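# Move bottle M9 from refrigerator bin to bench, shut door

## Task

Check which of the two bottles in the refrigerator's bin carries the letters M9. If one does, lift that one out and set it upright on the bench, keep the other bottle upright inside the refrigerator, and close the refrigerator door. If neither is marked M9, take nothing out, close the door, then press the CALL key on the operator panel until it latches down. A wrong call is permanent, so only press CALL when you are sure no M9 bottle is there.

## Robot and tools

Robot: two arms, left_arm and right_arm, each mounted on its own carriage (left_rail and right_rail) that slides along one shared floor track. Each arm ends in a two-finger gripper whose fingers can fold if pressed near the palm or tip-first on a surface; a firm grip is best made with the outer quarter of the pads.

Scene frame (used in all results): fixed to the table, table top at z = 0, +z up, +x the direction the arms face, +y toward the left arm. The track lies along y at x = 0, y = 0 mid-track; the table edge is at x = 0.17 m. left_rail is always the carriage at larger y. Each arm base sits at x = 0, y = its carriage position_m, z = 0.04 m. Gripper frame: fingers point along its +z, they open and close along its y. end_effector_position is the point between closed pads; fingertips stick out about 33 mm beyond it (less when wide open).

execute_actions(actions, cameras): runs actions in sequence. An action may hold "rows", "steps", "until", and device commands for left_rail / right_rail. "rows" is a list of 1 to 15 rows, each row used for one 1/30 s step. Every row is a single list of 18 numbers, all in [-1, 1], always covering both arms: left dx, dy, dz, rx, ry, rz, gripper position, force_limit, speed, then the same nine for the right arm. dx..rz are offsets, not poses: they are measured from that arm's Hand target as it stood when the action began, expressed in that Hand target's own axes; every row counts from that same start, not from the prior row. Scale: 1.0 = 0.6 m for dx/dy/dz and 180 degrees for the rotation vector rx/ry/rz. Sending all six zeros re-asks for the current Hand target. Gripper position: +1 fully open (140 mm), about -0.8 pads touch, -1 closes until blocked. force_limit -1..+1 sets squeeze (roughly 14 N to 58 N; faster closing grips harder). speed -1..+1 sets finger speed (about 30 to 250 mm/s); both start at +1. To leave a gripper alone, resend its last three numbers (0 is a real command). "steps" is 1 to 450 (default 15, at least one per row); after the last row the arm keeps heading to that row's target. For gentle motion, ramp offsets by small increments per row. "until" ends an action early on rail conditions, e.g. {"left_rail": {"position_status": ["!=", "moving"]}} or {"all": {"status": "ended"}}; numeric comparisons use "=", "!=", "<", "<=", ">", ">=". Rail commands: position_m (absolute place on the track in metres; left_rail -0.8 to 1.5, right_rail -1.5 to 0.8), speed_m_s 0.01 to 1, acceleration_factor 0.1 to 1, or {"stop": true}. Keep carriages at least 0.78 m apart. After sending position_m, wait for arrival with an until action before moving that arm to a scene point; a drive carries the arm's targets along. Any out-of-range value rejects the whole call. Images come back only when actions is empty or cameras lists names (cam_high, cam_low, cam_bench_left, cam_bench_mid, cam_bench_right, cam_left_wrist, cam_right_wrist, or "all").

move(target, speed, blend, stop_force, zero, blocking, cameras): straight-line path for both arms. target is one 18-number row or a list of up to 15 rows, same layout and offset meaning as above; in a list every row is again measured from the starting Hand targets. speed: path top speed in m/s, 0.002 to 3.6 (default 0.25), one value or one per target. blend: corner rounding in metres for lists (0 = stop at each). stop_force: 3 to 120 N, ends an arm's path on a push along its motion; the arm backs off slightly but keeps pressing somewhat. zero (default true) rezeroes the force reference first. blocking=false returns after 0.5 s while the move runs (not allowed with stop_force); then use wait or stop before new rows or moves. The result adds a "move:" line: done, off_target, moving, held, fault, plus limits flags.

wait(seconds 0 to 10): lets time pass with last commands held. stop(): brakes a running move (rails need their own stop). zoom_image(camera, region [x0, y0, x1, y1] in pixels, at most 504 by 504) enlarges part of that camera's newest image. zero_wrist_force(arm): tares that arm's wrist sensor. finished_scene(scene 1): ends the scene irreversibly.

Results: end_effector_position (m), end_effector_quat_wxyz, velocities, Hand target (the base for next offsets), Tool commands, object_status per gripper (0 moving, 1 blocked while opening, 2 blocked while closing = something held, 3 reached commanded position or pads met), position_measured in counts (3 open, about 230 pads meeting), Joint positions (rail m, then six joints rad), Joint torques, Wrist force/torque in the gripper's axes, Motor temperatures, rail position_m / position_status (moving, done, contact_stop, time_out, stopped, stopped_with_arm, stopped_for_other_arm, stopped_for_other_carriage) / position_answer (taken or not_taken).

Avoid: anything falling or being placed off the table (including the track or metal strip), dropping or releasing moving parts, fast impacts, pressing firmly on fixed things (about 150 N outside force or wrist torques near 25.2 N m stop the arm for 10 s), the two arms or carriages touching, sweeping the gripper close to its own base, long stretched holds that overheat motors, and orientation jumps (clipped to 32 degrees per step).

Each tool is called after "Request:" as name(argument=value, ...) on one line, values as JSON.

## Session

Request:
execute_actions(actions=[])

Scene clock: 0.00 s.
left_arm: end_effector_position=(+0.3456, +1.2359, +0.5800) position_measured=3 object_status=3 end_effector_quat_wxyz=(+0.000, +0.000, +1.000, +0.000) | right_arm: end_effector_position=(+0.3456, -1.3521, +0.5800) position_measured=3 object_status=3 end_effector_quat_wxyz=(+0.000, +0.000, +1.000, +0.000)
Joint positions: left_arm=[1.209 -0.316 -1.725 0.971 -0.816 -1.571 -0.316] | right_arm=[-1.379 -0.316 -1.725 0.971 -0.816 -1.571 -0.316]
Joint velocities: within noise
Joint torques (N m): no reading
Motor temperatures (°C): left_arm=[32 31 34 41 41 41] | right_arm=[31 30 34 36 43 35]
Wrist force (N): no reading
Wrist torque (N m): no reading
Wrist force, peak (N): no reading
Hand target: left_arm +0.3456, +1.2359, +0.5800; +0.000, +0.000, +1.000, +0.000 | right_arm +0.3456, -1.3521, +0.5800; +0.000, +0.000, +1.000, +0.000
Tool commands: left_gripper/position=+1.0 left_gripper/force_limit=+1.0 left_gripper/speed=+1.0 right_gripper/position=+1.0 right_gripper/force_limit=+1.0 right_gripper/speed=+1.0
left_rail: position_m=1.209 position_status=done
right_rail: position_m=-1.379 position_status=done

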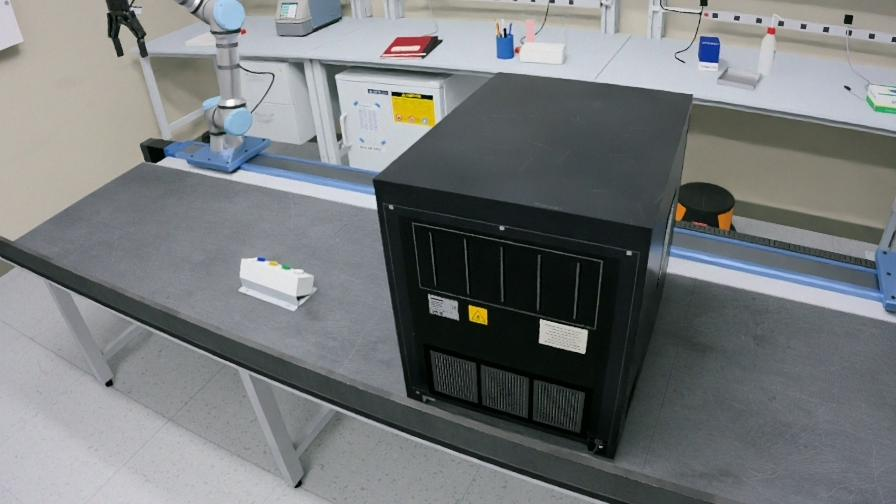

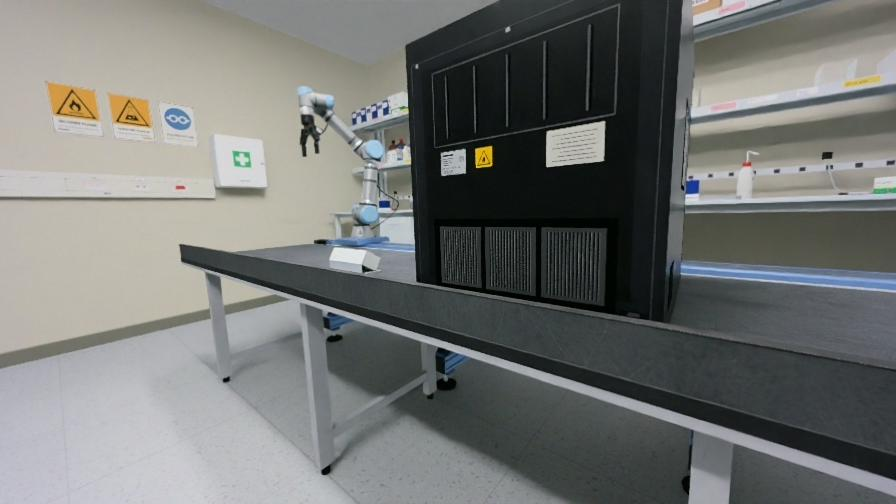

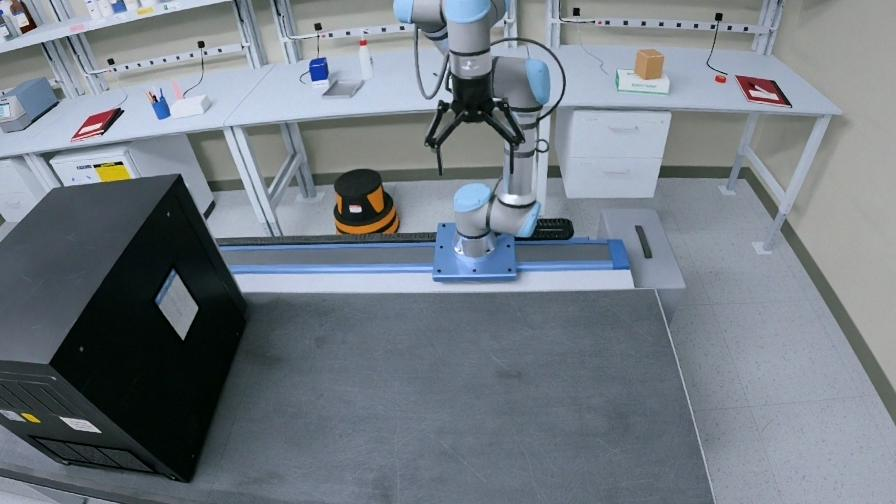

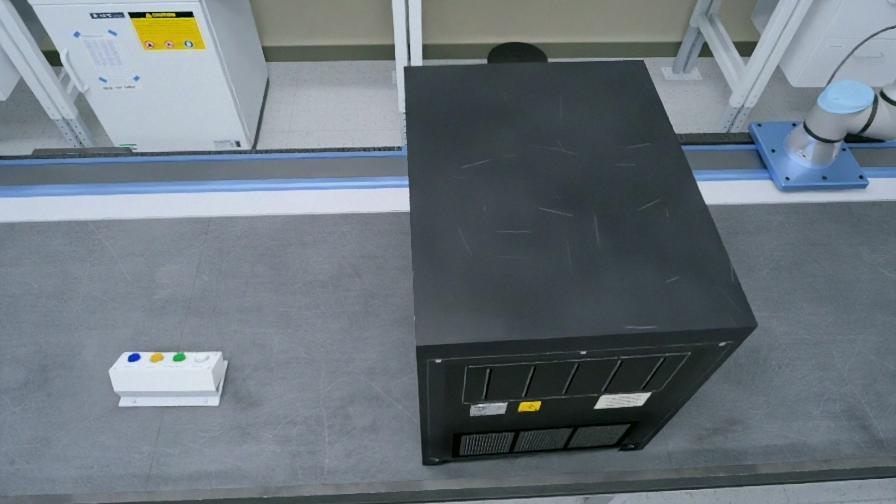

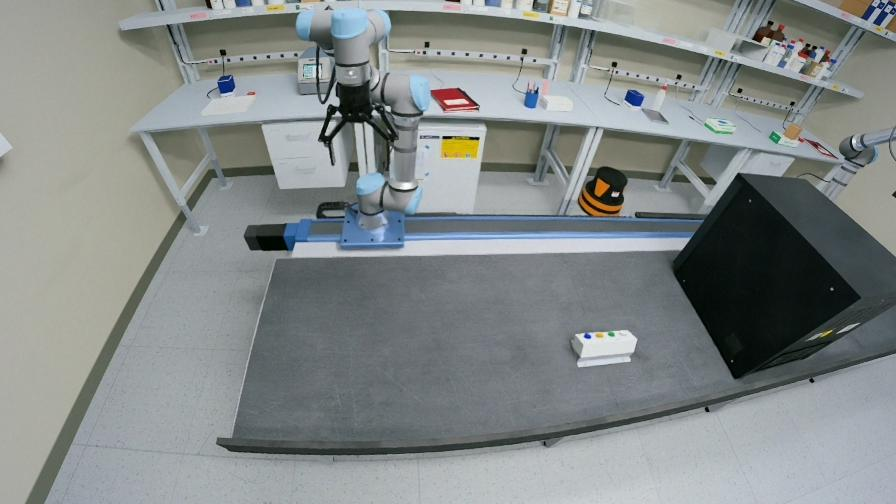

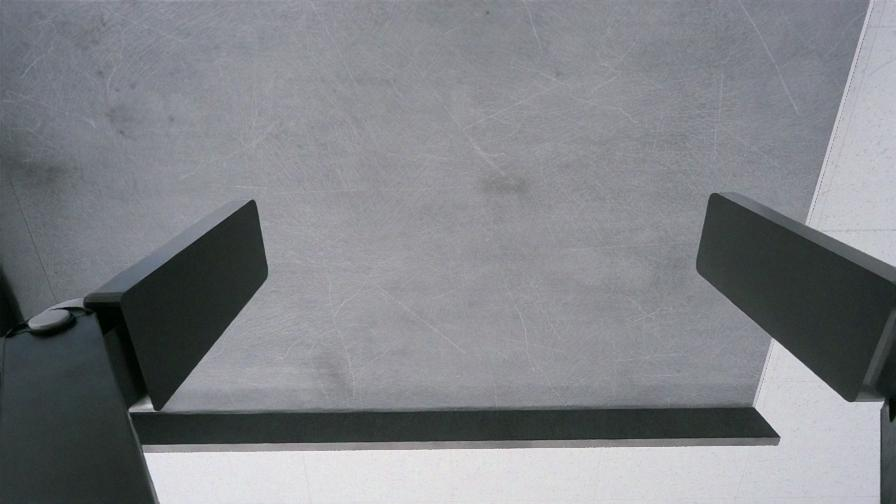

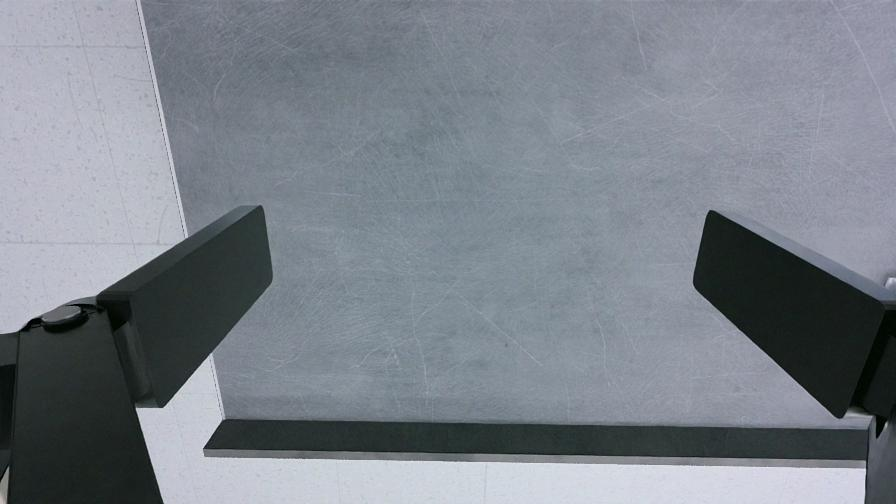

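Request:
zoom_image(camera="cam_bench_right", region=[640, 130, 896, 400])

Request:
zoom_image(camera="cam_bench_left", region=[0, 150, 270, 504])

Request:
zoom_image(camera="cam_bench_mid", region=[80, 320, 260, 430])

Request:
zoom_image(camera="cam_high", region=[200, 220, 360, 330])

Scaled by 1.867 from the camera's 896x504 image, which has a finer 1280x720 frame.

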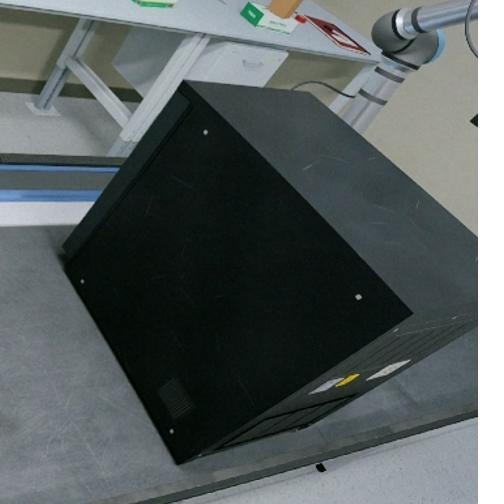

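Scaled by 1.424 from the camera's 896x504 image, which has a finer 1280x720 frame.

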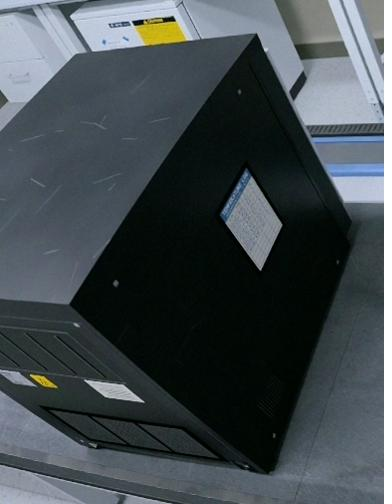

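Scaled by 2.800 from the camera's 896x504 image, which has a finer 1280x720 frame.

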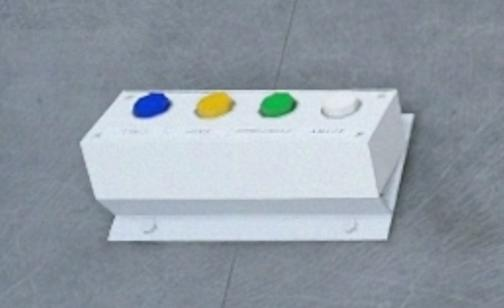

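Scaled by 3.150 from the camera's 896x504 image, which has a finer 1280x720 frame.

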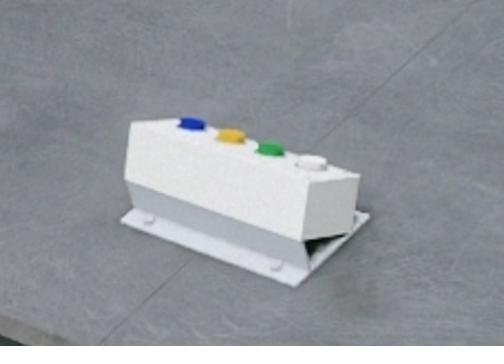

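Request:
execute_actions(actions=[{"right_rail":{"position_m":-0.70,"speed_m_s":0.4,"acceleration_factor":0.5},"steps":150,"until":{"right_rail":{"position_status":["!=","moving"]}}}])

Request:
move(target=[[0,0,0,0,0,0,1,1,1, 0.576,0.955,0.133,-0.385,0.385,0.385,1,1,1],[0,0,0,0,0,0,1,1,1, 0.626,0.905,0.167,-0.523,0.272,0.523,1,1,1]], blend=[0.02,0], speed=0.3, cameras=["cam_right_wrist","cam_bench_mid"])

Scene clock: 105.93 s.
left_arm: end_effector_position=(+0.3456, +1.2359, +0.5800) position_measured=3 object_status=3 end_effector_quat_wxyz=(+0.000, +0.000, +1.000, +0.000) | right_arm: end_effector_position=(+0.3456, -0.6728, +0.5800) position_measured=3 object_status=3 end_effector_quat_wxyz=(+0.000, +0.000, +1.000, +0.000)
Joint positions: left_arm=[1.209 -0.316 -1.725 0.971 -0.816 -1.571 -0.316] | right_arm=[-0.7 -0.316 -1.725 0.971 -0.816 -1.571 -0.316]
Joint torques (N m): left_arm=[1.19 -12.54 -21.26 -2.96 -0.22 0.07] | right_arm=[-0.23 -11.47 -18.97 -3.27 -0.02 0.09]
Wrist force (N): left_arm=[-0.1 -0.1 0.0] | right_arm=[-0.1 -0.1 0.3]
Wrist torque (N m): left_arm=[-0.01 0.03 0.00] | right_arm=[-0.03 0.01 0.00]
Wrist force, peak (N): left_arm=[0.1 -0.1 0.4] | right_arm=[0.0 -1.7 0.4]
Hand target: left_arm +0.3456, +1.2359, +0.5800; +0.000, +0.000, +1.000, +0.000 | right_arm +0.3456, -0.6728, +0.5800; +0.000, +0.000, +1.000, +0.000
Tool commands: left_gripper/position=+1.0 left_gripper/force_limit=+1.0 left_gripper/speed=+1.0 right_gripper/position=+1.0 right_gripper/force_limit=+1.0 right_gripper/speed=+1.0
left_rail: position_m=1.209 position_status=done
right_rail: position_m=-0.700 speed_m_s=0.40 position_status=done

Scene clock: 111.33 s.
left_arm: end_effector_position=(+0.3456, +1.2359, +0.5800) position_measured=3 object_status=3 end_effector_quat_wxyz=(+0.000, +0.000, +1.000, +0.000) | right_arm: end_effector_position=(-0.0300, -0.1297, +0.4798) position_measured=3 object_status=3 end_effector_quat_wxyz=(-0.326, +0.627, +0.327, +0.627)
Joint positions: left_arm=[1.209 -0.316 -1.725 0.971 -0.816 -1.571 -0.316] | right_arm=[-0.7 1.794 -1.655 1.773 -0.118 2.405 0]
Joint torques (N m): left_arm=[1.85 -12.14 -20.98 -2.97 -0.31 -0.07] | right_arm=[13.27 -9.78 -33.87 -0.36 2.55 1.75]
Wrist force (N): left_arm=[0.0 -0.1 0.3] | right_arm=[-1.5 -2.1 0.2]
Wrist torque (N m): left_arm=[-0.01 -0.01 0.00] | right_arm=[0.21 0.25 -0.67]
Wrist force, peak (N): left_arm=[0.2 -0.1 0.4] | right_arm=[-2.2 -2.7 -0.7]
Hand target: left_arm +0.3456, +1.2359, +0.5800; +0.000, +0.000, +1.000, +0.000 | right_arm -0.0300, -0.1297, +0.4798; -0.326, +0.627, +0.327, +0.627
Off the commanded pose: left_arm 0.000 m, 0 deg | right_arm 0.000 m, 0 deg.
left_rail: position_m=1.209 position_status=done
right_rail: position_m=-0.700 speed_m_s=0.40 position_status=done
move: done; limits=paced
camera_calibration:
cam_right_wrist: T_world_to_cam=[[0.828032, -0.560588, 0.0102296, -0.0421784], [-0.196321, -0.306974, -0.931249, 0.401919], [0.525187, 0.769096, -0.36424, 0.430875], [0, 0, 0, 1]] pos_world=[-0.11246, -0.23165, 0.53166]
Images, in order (width x height): cam_bench_mid 896x504, cam_right_wrist 896x504.

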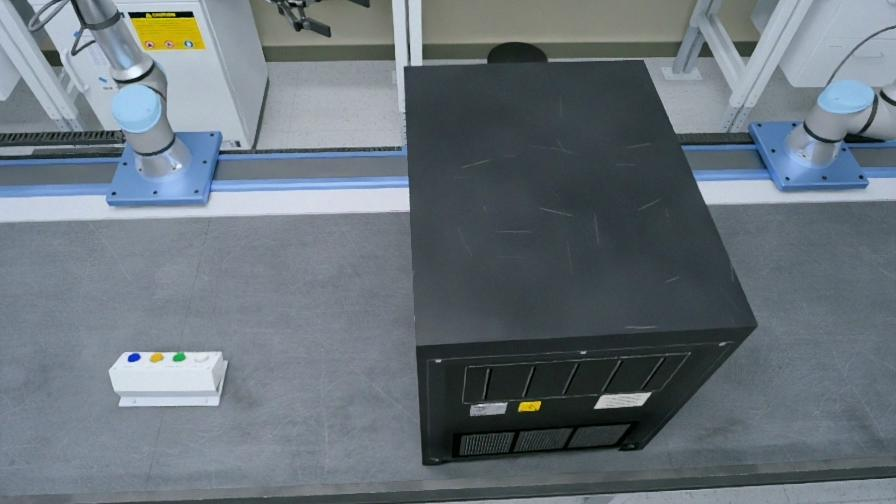

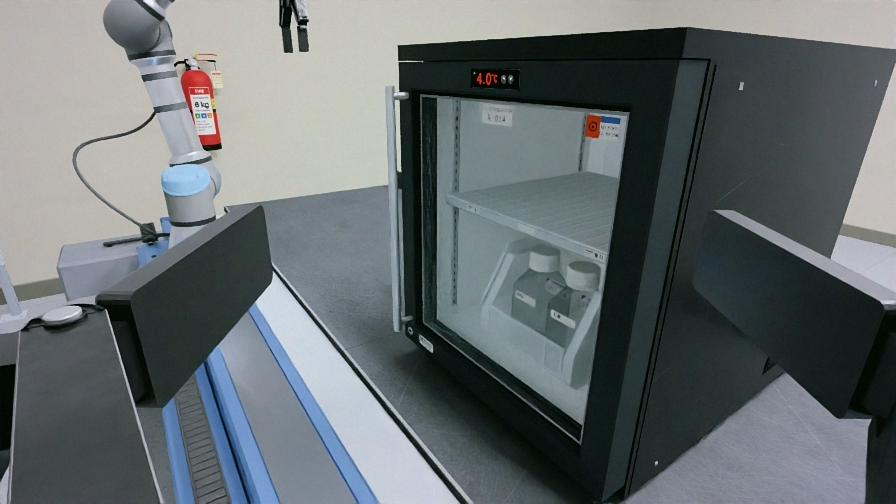

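Request:
zoom_image(camera="cam_right_wrist", region=[470, 200, 640, 420])

Request:
zoom_image(camera="cam_right_wrist", region=[370, 30, 720, 380])

Scaled by 2.291 from the camera's 896x504 image, which has a finer 1280x720 frame.

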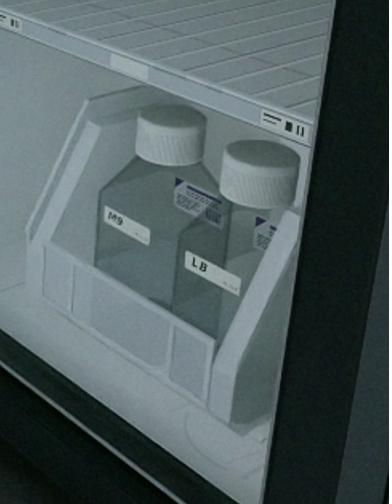

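Scaled by 1.440 from the camera's 896x504 image, which has a finer 1280x720 frame.

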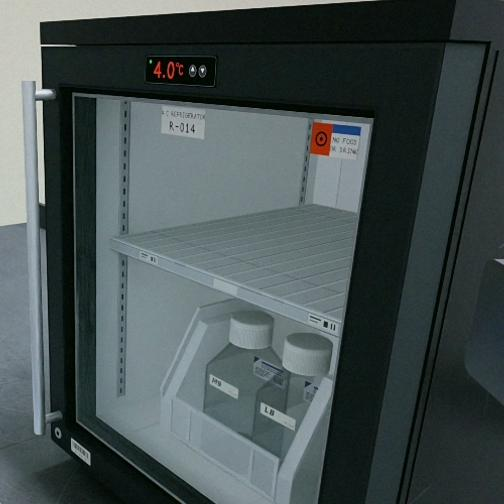

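Request:
zoom_image(camera="cam_right_wrist", region=[510, 280, 585, 335])

Request:
zoom_image(camera="cam_right_wrist", region=[380, 300, 470, 380])

Scaled by 6.720 from the camera's 896x504 image, which has a finer 1280x720 frame.

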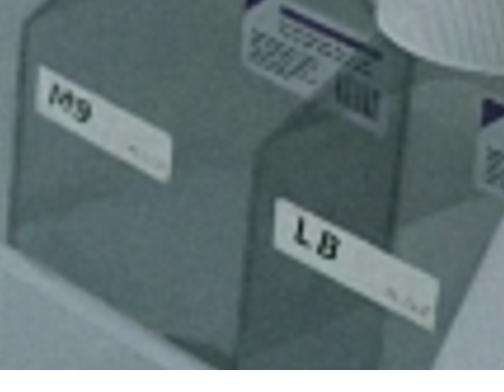

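Scaled by 5.600 from the camera's 896x504 image, which has a finer 1280x720 frame.

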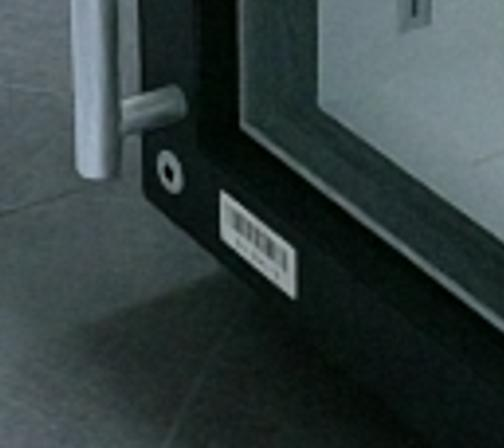

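Request:
execute_actions(actions=[{"right_rail":{"position_m":-1.2},"steps":150,"until":{"right_rail":{"position_status":["!=","moving"]}}}])

Request:
move(target=[0.243,-0.86,0.133,0.260,-0.260,0.450,1,1,1,0,0,0,0,0,0,1,1,1], speed=0.3, cameras=["cam_left_wrist","cam_bench_mid","cam_bench_left"])

Scene clock: 202.57 s.
left_arm: end_effector_position=(+0.3456, +1.2359, +0.5800) position_measured=3 object_status=3 end_effector_quat_wxyz=(+0.000, +0.000, +1.000, +0.000) | right_arm: end_effector_position=(-0.0300, -0.6297, +0.4798) position_measured=3 object_status=3 end_effector_quat_wxyz=(-0.326, +0.627, +0.327, +0.627)
Joint positions: left_arm=[1.209 -0.316 -1.725 0.971 -0.816 -1.571 -0.316] | right_arm=[-1.2 1.795 -1.655 1.773 -0.118 2.405 0]
Joint torques (N m): left_arm=[1.12 -12.99 -22.17 -3.11 -0.31 -0.25] | right_arm=[7.65 -21.07 -26.35 -2.46 0.87 1.2]
Wrist force (N): left_arm=[0.1 0.0 0.1] | right_arm=[-1.7 -2.3 0.1]
Wrist torque (N m): left_arm=[-0.01 -0.01 0.00] | right_arm=[0.15 0.28 -0.67]
Wrist force, peak (N): left_arm=[0.1 -0.1 0.5] | right_arm=[-1.8 -2.7 0.9]
Hand target: left_arm +0.3456, +1.2359, +0.5800; +0.000, +0.000, +1.000, +0.000 | right_arm -0.0300, -0.6298, +0.4798; -0.326, +0.627, +0.327, +0.627
Tool commands: left_gripper/position=+1.0 left_gripper/force_limit=+1.0 left_gripper/speed=+1.0 right_gripper/position=+1.0 right_gripper/force_limit=+1.0 right_gripper/speed=+1.0
Off the commanded pose: left_arm 0.000 m, 0 deg | right_arm 0.000 m, 0 deg.
left_rail: position_m=1.209 position_status=done
right_rail: position_m=-1.200 speed_m_s=0.40 position_status=done

Scene clock: 206.30 s.
left_arm: end_effector_position=(+0.1998, +0.7200, +0.5002) position_measured=3 object_status=3 end_effector_quat_wxyz=(+0.354, +0.613, +0.612, -0.354) | right_arm: end_effector_position=(-0.0300, -0.6298, +0.4798) position_measured=3 object_status=3 end_effector_quat_wxyz=(-0.326, +0.627, +0.327, +0.627)
Joint positions: left_arm=[1.209 -1.297 -2.003 2.05 -2.65 -1.808 0.141] | right_arm=[-1.2 1.795 -1.655 1.773 -0.118 2.405 0]
Joint torques (N m): left_arm=[9.59 3.21 -19.01 -5.76 -1.99 1.08] | right_arm=[-6.53 -23.49 -16.64 -3.24 -1.94 0.89]
Wrist force (N): left_arm=[-0.6 -1.1 -0.6] | right_arm=[-1.7 -2.1 0.1]
Wrist torque (N m): left_arm=[-0.35 -0.11 -0.33] | right_arm=[0.20 0.29 -0.67]
Wrist force, peak (N): left_arm=[-0.9 -1.0 -1.0] | right_arm=[-1.8 -2.2 0.0]
Hand target: left_arm +0.1998, +0.7199, +0.5002; +0.354, +0.613, +0.612, -0.354 | right_arm -0.0300, -0.6298, +0.4798; -0.326, +0.627, +0.327, +0.627
Off the commanded pose: left_arm 0.000 m, 0 deg | right_arm 0.000 m, 0 deg.
left_rail: position_m=1.209 position_status=done
right_rail: position_m=-1.200 speed_m_s=0.40 position_status=done
move: done
camera_calibration:
cam_left_wrist: T_world_to_cam=[[0.999959, -0.00561333, 0.00708749, -0.184708], [-0.00770544, -0.119045, 0.992859, -0.413511], [-0.00472951, -0.992873, -0.119084, 0.918388], [0, 0, 0, 1]] pos_world=[0.185857, 0.86158, 0.521232]
Images, in order (width x height): cam_bench_left 896x504, cam_bench_mid 896x504, cam_left_wrist 896x504.

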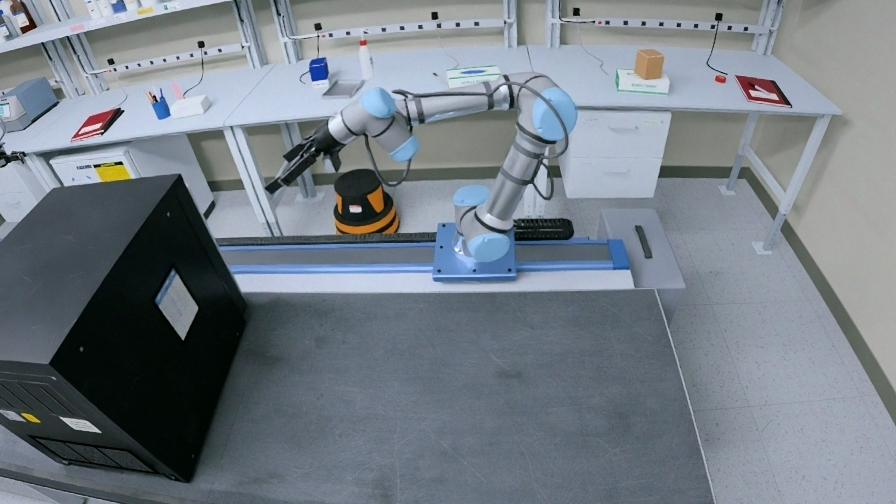

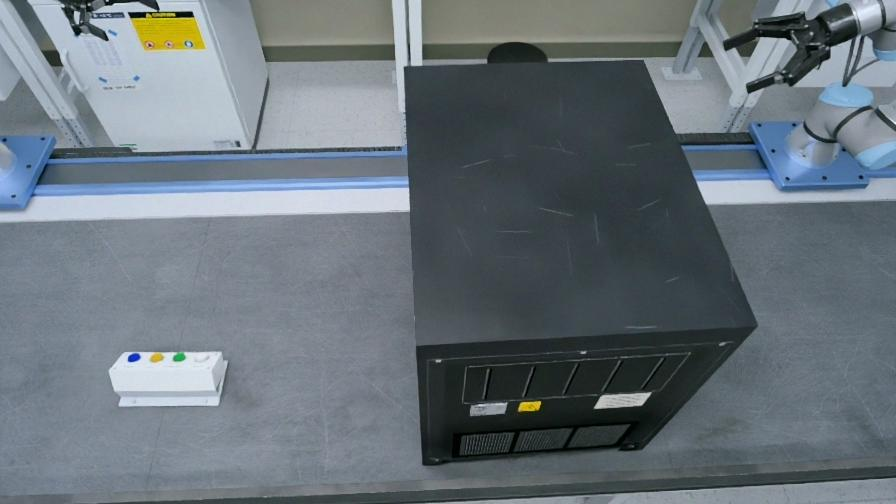

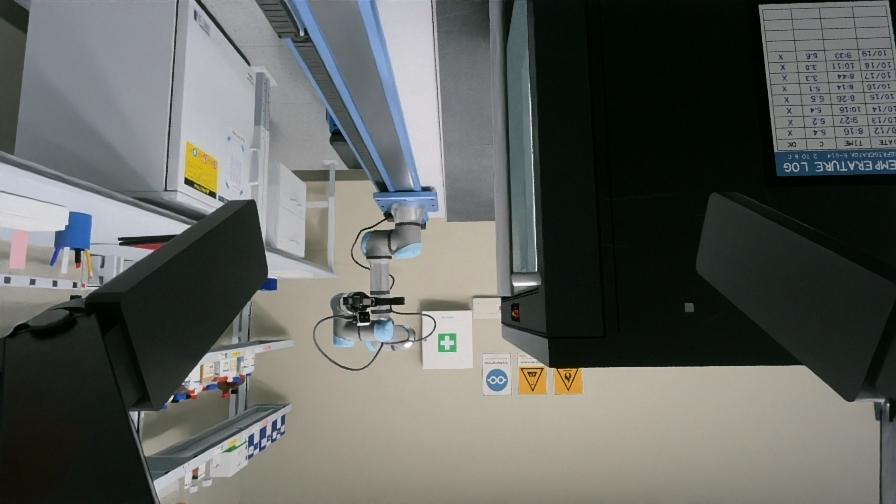

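Request:
zoom_image(camera="cam_left_wrist", region=[470, 200, 640, 380])

Request:
zoom_image(camera="cam_left_wrist", region=[470, 0, 640, 180])

Scaled by 2.800 from the camera's 896x504 image, which has a finer 1280x720 frame.

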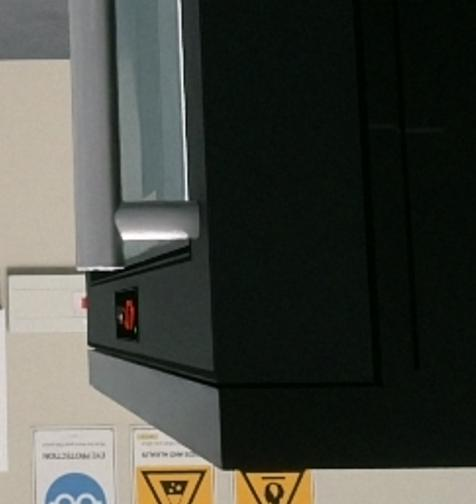

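Scaled by 2.800 from the camera's 896x504 image, which has a finer 1280x720 frame.

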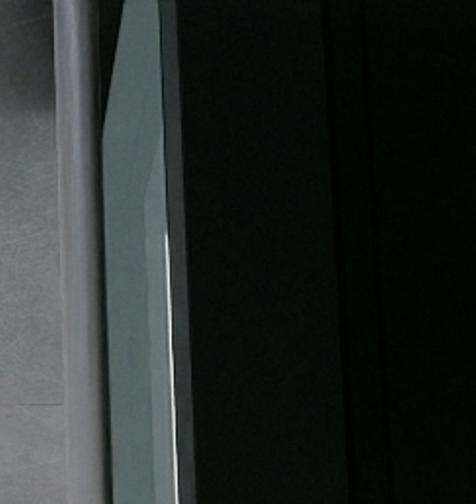

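Request:
move(target=[0.2477,-0.133,-0.0957,-0.4218,0.0219,-0.2688,1,1,1,0,0,0,0,0,0,1,1,1], speed=0.25, cameras=["cam_bench_left"])

Scene clock: 243.37 s.
left_arm: end_effector_position=(+0.1203, +0.8439, +0.4000) position_measured=3 object_status=3 end_effector_quat_wxyz=(+0.462, +0.000, +0.887, -0.001) | right_arm: end_effector_position=(-0.0300, -0.6298, +0.4798) position_measured=3 object_status=3 end_effector_quat_wxyz=(-0.326, +0.627, +0.327, +0.627)
Joint positions: left_arm=[1.209 -2.276 -1.808 1.73 -0.748 -0.895 -2.548] | right_arm=[-1.2 1.794 -1.655 1.773 -0.118 2.405 0]
Joint torques (N m): left_arm=[9.95 -2.34 -34.28 1.19 -0.86 -1.15] | right_arm=[-12.5 -22.92 -17.36 -3.02 -2.42 -0.76]
Wrist force (N): left_arm=[-0.6 -0.6 -1.5] | right_arm=[-1.7 -2.0 0.1]
Wrist torque (N m): left_arm=[-0.23 -0.12 -0.25] | right_arm=[0.21 0.30 -0.67]
Wrist force, peak (N): left_arm=[-0.4 -1.3 -1.3] | right_arm=[-1.7 -2.3 0.3]
Hand target: left_arm +0.1203, +0.8439, +0.4000; +0.462, +0.000, +0.887, -0.001 | right_arm -0.0300, -0.6298, +0.4798; -0.326, +0.627, +0.327, +0.627
Off the commanded pose: left_arm 0.000 m, 0 deg | right_arm 0.000 m, 0 deg.
left_rail: position_m=1.209 position_status=done
right_rail: position_m=-1.200 speed_m_s=0.40 position_status=done
move: done
Images, in order (width x height): cam_bench_left 896x504.

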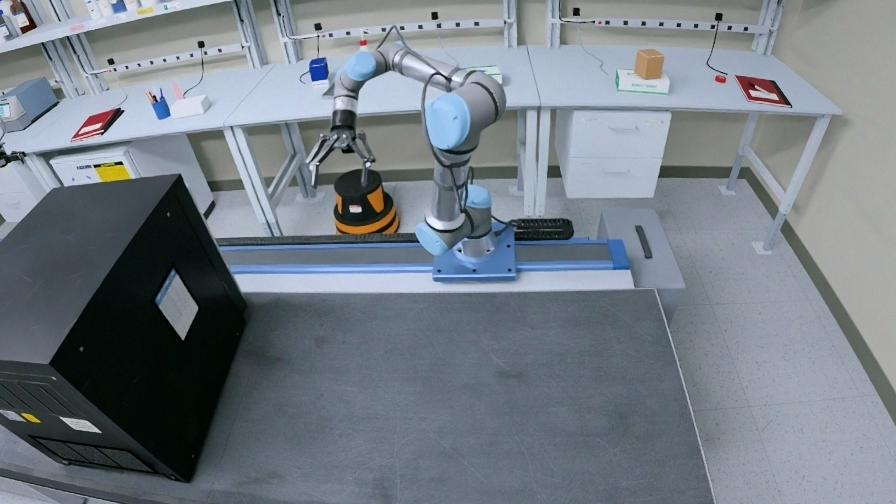

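Request:
execute_actions(actions=[{"left_rail":{"position_m":0.80,"speed_m_s":0.3,"acceleration_factor":0.5},"steps":150,"until":{"left_rail":{"position_status":["!=","moving"]}}}], cameras=["cam_left_wrist","cam_bench_left"])

Scene clock: 248.83 s.
left_arm: end_effector_position=(+0.1203, +0.4353, +0.4000) position_measured=3 object_status=3 end_effector_quat_wxyz=(+0.462, +0.000, +0.887, -0.001) | right_arm: end_effector_position=(-0.0300, -0.6298, +0.4798) position_measured=3 object_status=3 end_effector_quat_wxyz=(-0.326, +0.627, +0.327, +0.627)
Joint positions: left_arm=[0.8 -2.276 -1.807 1.73 -0.748 -0.895 -2.548] | right_arm=[-1.2 1.794 -1.655 1.773 -0.118 2.405 0]
Joint torques (N m): left_arm=[5.66 -5.81 -25.82 -2.78 2.08 -1.11] | right_arm=[-13.52 -22.26 -18.55 -3.34 -2.68 -0.87]
Wrist force (N): left_arm=[-0.7 -0.7 -1.2] | right_arm=[-1.7 -2.1 0.1]
Wrist torque (N m): left_arm=[-0.25 -0.11 -0.25] | right_arm=[0.20 0.29 -0.67]
Wrist force, peak (N): left_arm=[-0.6 -1.4 -1.5] | right_arm=[-2.1 -2.1 0.0]
Hand target: left_arm +0.1203, +0.4353, +0.4000; +0.462, +0.000, +0.887, -0.001 | right_arm -0.0300, -0.6298, +0.4798; -0.326, +0.627, +0.327, +0.627
Tool commands: left_gripper/position=+1.0 left_gripper/force_limit=+1.0 left_gripper/speed=+1.0 right_gripper/position=+1.0 right_gripper/force_limit=+1.0 right_gripper/speed=+1.0
Off the commanded pose: left_arm 0.000 m, 0 deg | right_arm 0.000 m, 0 deg.
left_rail: position_m=0.800 speed_m_s=0.30 position_status=done
right_rail: position_m=-1.200 speed_m_s=0.40 position_status=done
camera_calibration:
cam_left_wrist: T_world_to_cam=[[0.00615636, 0.999971, 0.00443003, -0.423151], [0.205972, -0.00560316, 0.978542, -0.417824], [0.978539, -0.0051118, -0.206, 0.109999], [0, 0, 0, 1]] pos_world=[-0.0189729, 0.42136, 0.433393]
Images, in order (width x height): cam_bench_left 896x504, cam_left_wrist 896x504.

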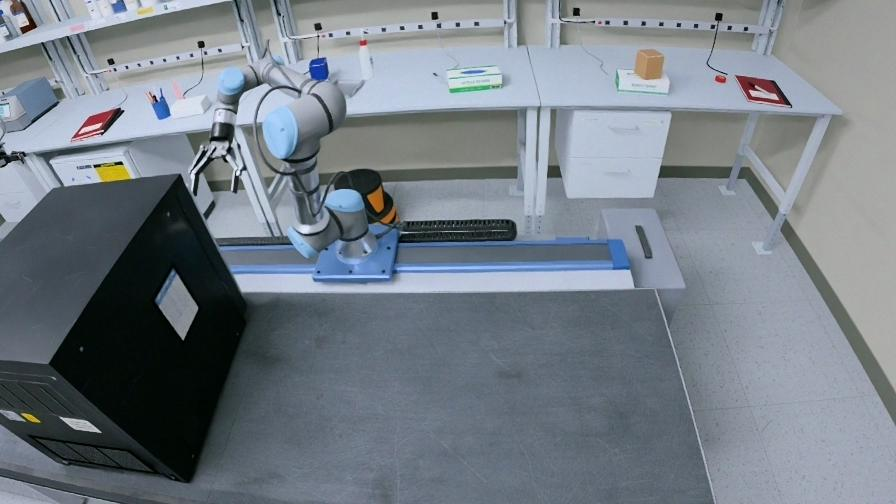

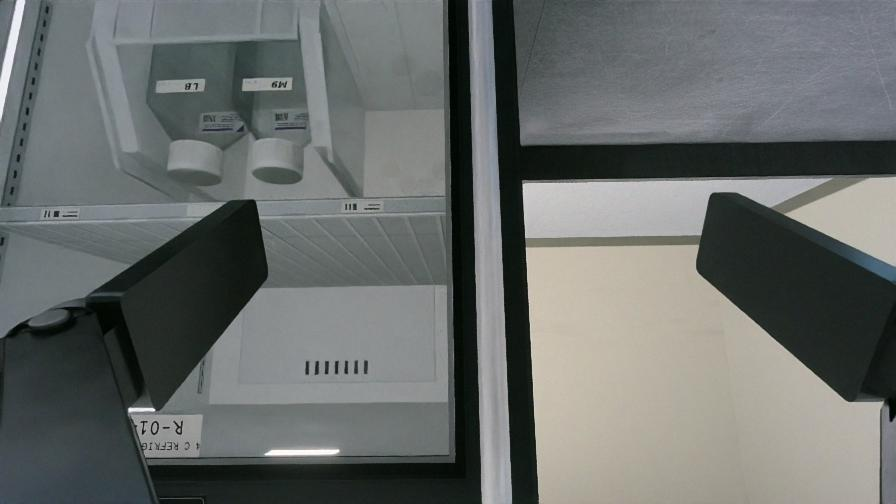

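Request:
zoom_image(camera="cam_left_wrist", region=[80, 0, 370, 220])

Request:
zoom_image(camera="cam_left_wrist", region=[230, 60, 320, 140])

Scaled by 1.738 from the camera's 896x504 image, which has a finer 1280x720 frame.

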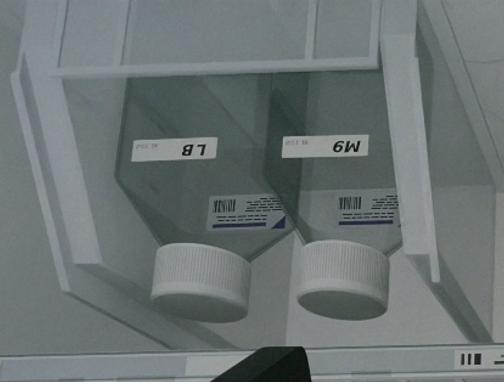

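Scaled by 5.600 from the camera's 896x504 image, which has a finer 1280x720 frame.

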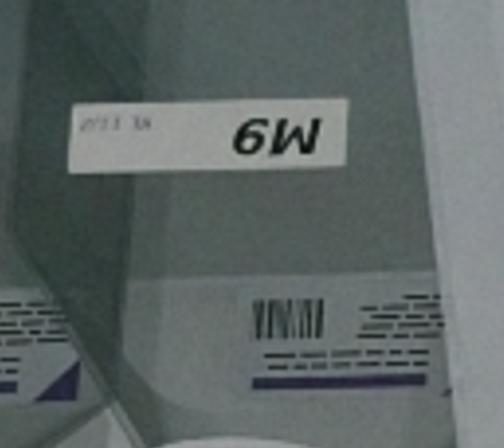

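Request:
zoom_image(camera="cam_left_wrist", region=[430, 180, 550, 300])

Request:
zoom_image(camera="cam_left_wrist", region=[430, 380, 550, 504])

Scaled by 4.200 from the camera's 896x504 image, which has a finer 1280x720 frame.

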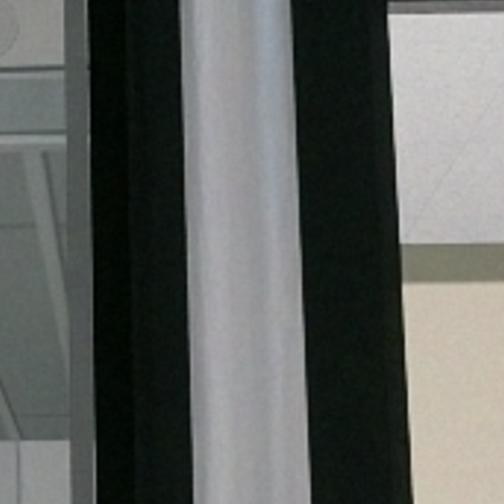

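Scaled by 4.065 from the camera's 896x504 image, which has a finer 1280x720 frame.

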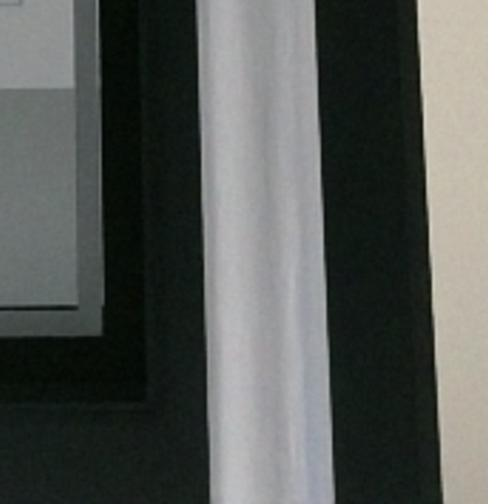

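Request:
move(target=[[0.0532,0.0128,0.0983,0,0,0,1,1,1,0,0,0,0,0,0,1,1,1],[-0.0083,0.0128,0.186,0,0,0,1,1,1,0,0,0,0,0,0,1,1,1]], speed=[0.2,0.08], stop_force=15, blend=[0.01,0], cameras=["cam_left_wrist"])

Scene clock: 302.90 s.
left_arm: end_effector_position=(+0.2146, +0.4427, +0.3401) position_measured=3 object_status=3 end_effector_quat_wxyz=(+0.462, +0.000, +0.887, -0.001) | right_arm: end_effector_position=(-0.0300, -0.6298, +0.4798) position_measured=3 object_status=3 end_effector_quat_wxyz=(-0.326, +0.627, +0.327, +0.627)
Joint positions: left_arm=[0.8 -2.064 -1.908 1.983 -1.053 -0.763 -2.323] | right_arm=[-1.2 1.794 -1.655 1.773 -0.118 2.405 0]
Joint torques (N m): left_arm=[10.01 -19.51 -17.42 -3.57 2.66 1.2] | right_arm=[-12.15 -23.3 -17.15 -3.04 -2.51 -0.91]
Wrist force (N): left_arm=[-0.5 -0.4 -0.7] | right_arm=[-1.8 -2.2 0.0]
Wrist torque (N m): left_arm=[-0.22 -0.18 -0.37] | right_arm=[0.17 0.30 -0.67]
Wrist force, peak (N): left_arm=[-1.5 -0.7 -2.7] | right_arm=[-2.0 -2.2 0.2]
Hand target: left_arm +0.2146, +0.4427, +0.3401; +0.462, +0.000, +0.887, -0.001 | right_arm -0.0300, -0.6298, +0.4798; -0.326, +0.627, +0.327, +0.627
Off the commanded pose: left_arm 0.000 m, 0 deg | right_arm 0.000 m, 0 deg.
left_rail: position_m=0.800 speed_m_s=0.30 position_status=done
right_rail: position_m=-1.200 speed_m_s=0.40 position_status=done
move: done
camera_calibration:
cam_left_wrist: T_world_to_cam=[[0.00615636, 0.999971, 0.00443003, -0.430866], [0.205972, -0.00560316, 0.978542, -0.378591], [0.978539, -0.0051118, -0.206, 0.00542089], [0, 0, 0, 1]] pos_world=[0.0753271, 0.42876, 0.373493]
Images, in order (width x height): cam_left_wrist 896x504.

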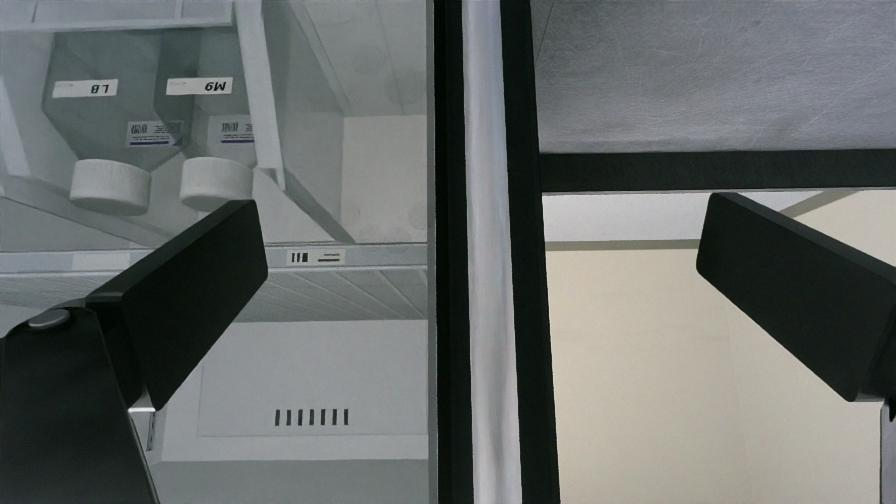

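Request:
execute_actions(actions=[{"rows":[[0,0,0,0,0,0,-0.44,0,-1,0,0,0,0,0,0,1,1,1]],"steps":135}], cameras=["cam_left_wrist"])

Scene clock: 312.00 s.
left_arm: end_effector_position=(+0.2146, +0.4427, +0.3401) position_measured=185 object_status=3 end_effector_quat_wxyz=(+0.462, +0.000, +0.887, -0.001) | right_arm: end_effector_position=(-0.0300, -0.6298, +0.4798) position_measured=3 object_status=3 end_effector_quat_wxyz=(-0.326, +0.627, +0.327, +0.627)
Joint positions: left_arm=[0.8 -2.064 -1.908 1.983 -1.053 -0.763 -2.323] | right_arm=[-1.2 1.794 -1.655 1.773 -0.118 2.405 0]
Joint torques (N m): left_arm=[9.85 -18.68 -17.5 -3.38 2.69 1.04] | right_arm=[-12.67 -22.27 -17.51 -3.14 -2.32 -0.9]
Wrist force (N): left_arm=[-0.4 -0.4 -0.8] | right_arm=[-1.7 -1.9 0.1]
Wrist torque (N m): left_arm=[-0.22 -0.15 -0.37] | right_arm=[0.24 0.28 -0.67]
Wrist force, peak (N): left_arm=[-0.5 -0.7 -0.9] | right_arm=[-1.7 -2.3 0.2]
Hand target: left_arm +0.2146, +0.4427, +0.3401; +0.462, +0.000, +0.887, -0.001 | right_arm -0.0300, -0.6298, +0.4798; -0.326, +0.627, +0.327, +0.627
Off the commanded pose: left_arm 0.000 m, 0 deg | right_arm 0.000 m, 0 deg.
left_rail: position_m=0.800 speed_m_s=0.30 position_status=done
right_rail: position_m=-1.200 speed_m_s=0.40 position_status=done
camera_calibration:
cam_left_wrist: T_world_to_cam=[[0.00615636, 0.999971, 0.00443003, -0.430866], [0.205972, -0.00560316, 0.978542, -0.378591], [0.978539, -0.0051118, -0.206, 0.00542089], [0, 0, 0, 1]] pos_world=[0.0753271, 0.42876, 0.373493]
Images, in order (width x height): cam_left_wrist 896x504.

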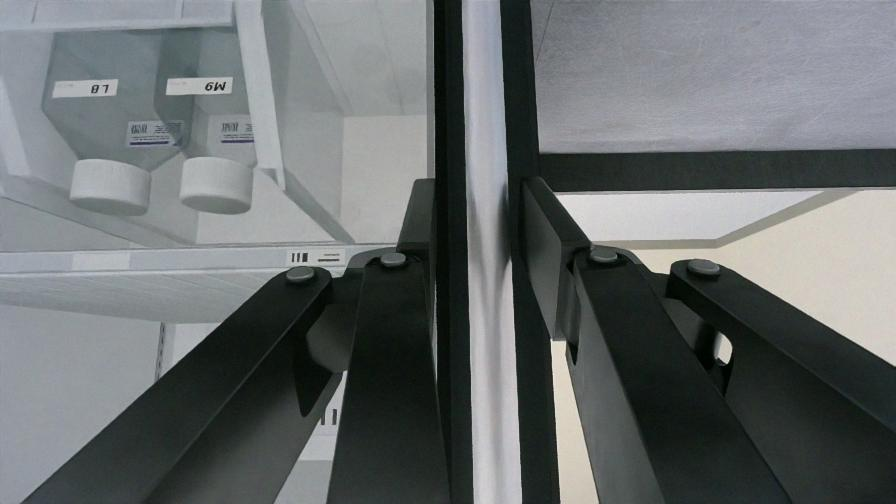

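Request:
move(target=[0,0.0045,0,0,0,0,-0.44,0,-1,0,0,0,0,0,0,1,1,1], speed=0.05)

Request:
execute_actions(actions=[{"rows":[[0,0,0,0,0,0,-1,0.2,-1,0,0,0,0,0,0,1,1,1]],"steps":90}], cameras=["cam_left_wrist"])

Scene clock: 320.97 s.
left_arm: end_effector_position=(+0.2146, +0.4454, +0.3401) position_measured=185 object_status=3 end_effector_quat_wxyz=(+0.462, +0.000, +0.887, -0.001) | right_arm: end_effector_position=(-0.0300, -0.6298, +0.4798) position_measured=3 object_status=3 end_effector_quat_wxyz=(-0.326, +0.627, +0.327, +0.627)
Joint positions: left_arm=[0.8 -2.068 -1.914 1.987 -1.047 -0.765 -2.328] | right_arm=[-1.2 1.794 -1.655 1.773 -0.118 2.405 0]
Joint torques (N m): left_arm=[-7.46 -18.6 -17.04 0.37 -0.53 -1.34] | right_arm=[-12.89 -22.76 -18.14 -3.23 -2.56 -0.89]
Wrist force (N): left_arm=[-0.5 -0.5 -0.8] | right_arm=[-1.7 -2.2 0.1]
Wrist torque (N m): left_arm=[-0.26 -0.13 -0.29] | right_arm=[0.18 0.28 -0.67]
Wrist force, peak (N): left_arm=[-0.4 -0.6 -0.9] | right_arm=[-1.9 -2.3 -0.2]
Hand target: left_arm +0.2146, +0.4454, +0.3401; +0.462, +0.000, +0.887, -0.001 | right_arm -0.0300, -0.6298, +0.4798; -0.326, +0.627, +0.327, +0.627
Off the commanded pose: left_arm 0.000 m, 0 deg | right_arm 0.000 m, 0 deg.
left_rail: position_m=0.800 speed_m_s=0.30 position_status=done
right_rail: position_m=-1.200 speed_m_s=0.40 position_status=done
move: done

Scene clock: 324.17 s.
left_arm: end_effector_position=(+0.2146, +0.4454, +0.3401) position_measured=211 object_status=2 end_effector_quat_wxyz=(+0.462, +0.000, +0.887, -0.001) | right_arm: end_effector_position=(-0.0300, -0.6298, +0.4798) position_measured=3 object_status=3 end_effector_quat_wxyz=(-0.326, +0.627, +0.327, +0.627)
Joint positions: left_arm=[0.8 -2.068 -1.915 1.987 -1.047 -0.765 -2.328] | right_arm=[-1.2 1.794 -1.655 1.773 -0.118 2.405 0]
Joint torques (N m): left_arm=[-7.19 6.47 -24.11 -8.28 6.4 0.16] | right_arm=[-13.29 -23.45 -17.91 -3.16 -2.34 -0.95]
Wrist force (N): left_arm=[-7.7 27.1 -22.3] | right_arm=[-1.6 -2.0 0.1]
Wrist torque (N m): left_arm=[-1.09 -0.19 -0.50] | right_arm=[0.22 0.28 -0.67]
Wrist force, peak (N): left_arm=[-7.8 27.4 -22.4] | right_arm=[-2.0 -2.1 -0.1]
Hand target: left_arm +0.2146, +0.4454, +0.3401; +0.462, +0.000, +0.887, -0.001 | right_arm -0.0300, -0.6298, +0.4798; -0.326, +0.627, +0.327, +0.627
Off the commanded pose: left_arm 0.000 m, 0 deg | right_arm 0.000 m, 0 deg.
left_rail: position_m=0.800 speed_m_s=0.30 position_status=done
right_rail: position_m=-1.200 speed_m_s=0.40 position_status=done
camera_calibration:
cam_left_wrist: T_world_to_cam=[[0.00615636, 0.999971, 0.00443003, -0.433566], [0.205972, -0.00560316, 0.978542, -0.378576], [0.978539, -0.0051118, -0.206, 0.00543469], [0, 0, 0, 1]] pos_world=[0.0753271, 0.43146, 0.373493]
Images, in order (width x height): cam_left_wrist 896x504.

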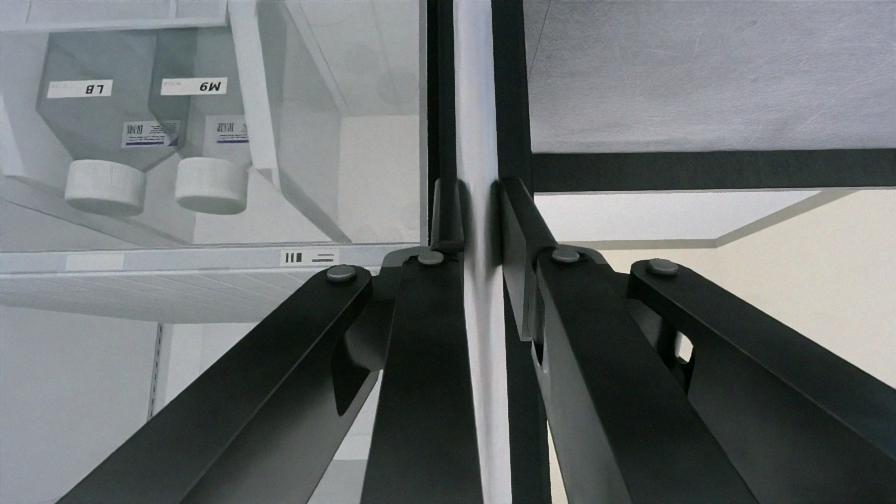

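Request:
zoom_image(camera="cam_left_wrist", region=[370, 150, 610, 390])

Scaled by 2.100 from the camera's 896x504 image, which has a finer 1280x720 frame.

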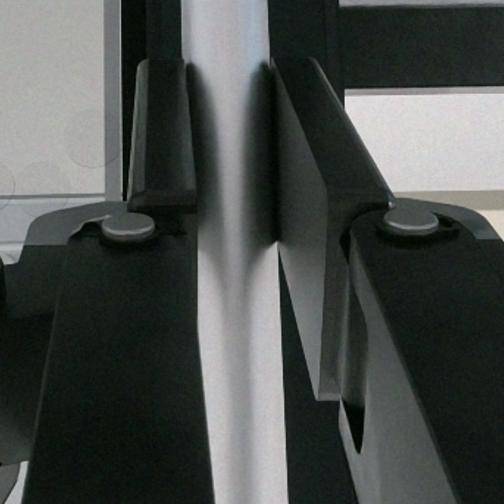

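Request:
move(target=[0,0.0035,0,0,0,0,-1,0.2,-1,0,0,0,0,0,0,1,1,1], speed=0.02)

Scene clock: 333.90 s.
left_arm: end_effector_position=(+0.2146, +0.4473, +0.3401) position_measured=211 object_status=2 end_effector_quat_wxyz=(+0.462, +0.000, +0.887, -0.001) | right_arm: end_effector_position=(-0.0300, -0.6298, +0.4798) position_measured=3 object_status=3 end_effector_quat_wxyz=(-0.326, +0.627, +0.327, +0.627)
Joint positions: left_arm=[0.8 -2.071 -1.92 1.99 -1.042 -0.767 -2.331] | right_arm=[-1.2 1.794 -1.655 1.773 -0.118 2.405 0]
Joint torques (N m): left_arm=[-2.02 -24.63 -15.63 7.85 -5.27 -1.54] | right_arm=[-12.85 -23.46 -18.05 -3.08 -2.34 -0.9]
Wrist force (N): left_arm=[7.5 -32.9 12.4] | right_arm=[-1.5 -1.9 0.1]
Wrist torque (N m): left_arm=[0.57 -0.22 -0.08] | right_arm=[0.23 0.25 -0.67]
Wrist force, peak (N): left_arm=[-7.8 27.6 -22.5] | right_arm=[-1.8 -2.2 0.2]
Hand target: left_arm +0.2146, +0.4474, +0.3401; +0.462, +0.000, +0.887, -0.001 | right_arm -0.0300, -0.6298, +0.4798; -0.326, +0.627, +0.327, +0.627
Off the commanded pose: left_arm 0.000 m, 0 deg | right_arm 0.000 m, 0 deg.
left_rail: position_m=0.800 speed_m_s=0.30 position_status=done
right_rail: position_m=-1.200 speed_m_s=0.40 position_status=done
move: done


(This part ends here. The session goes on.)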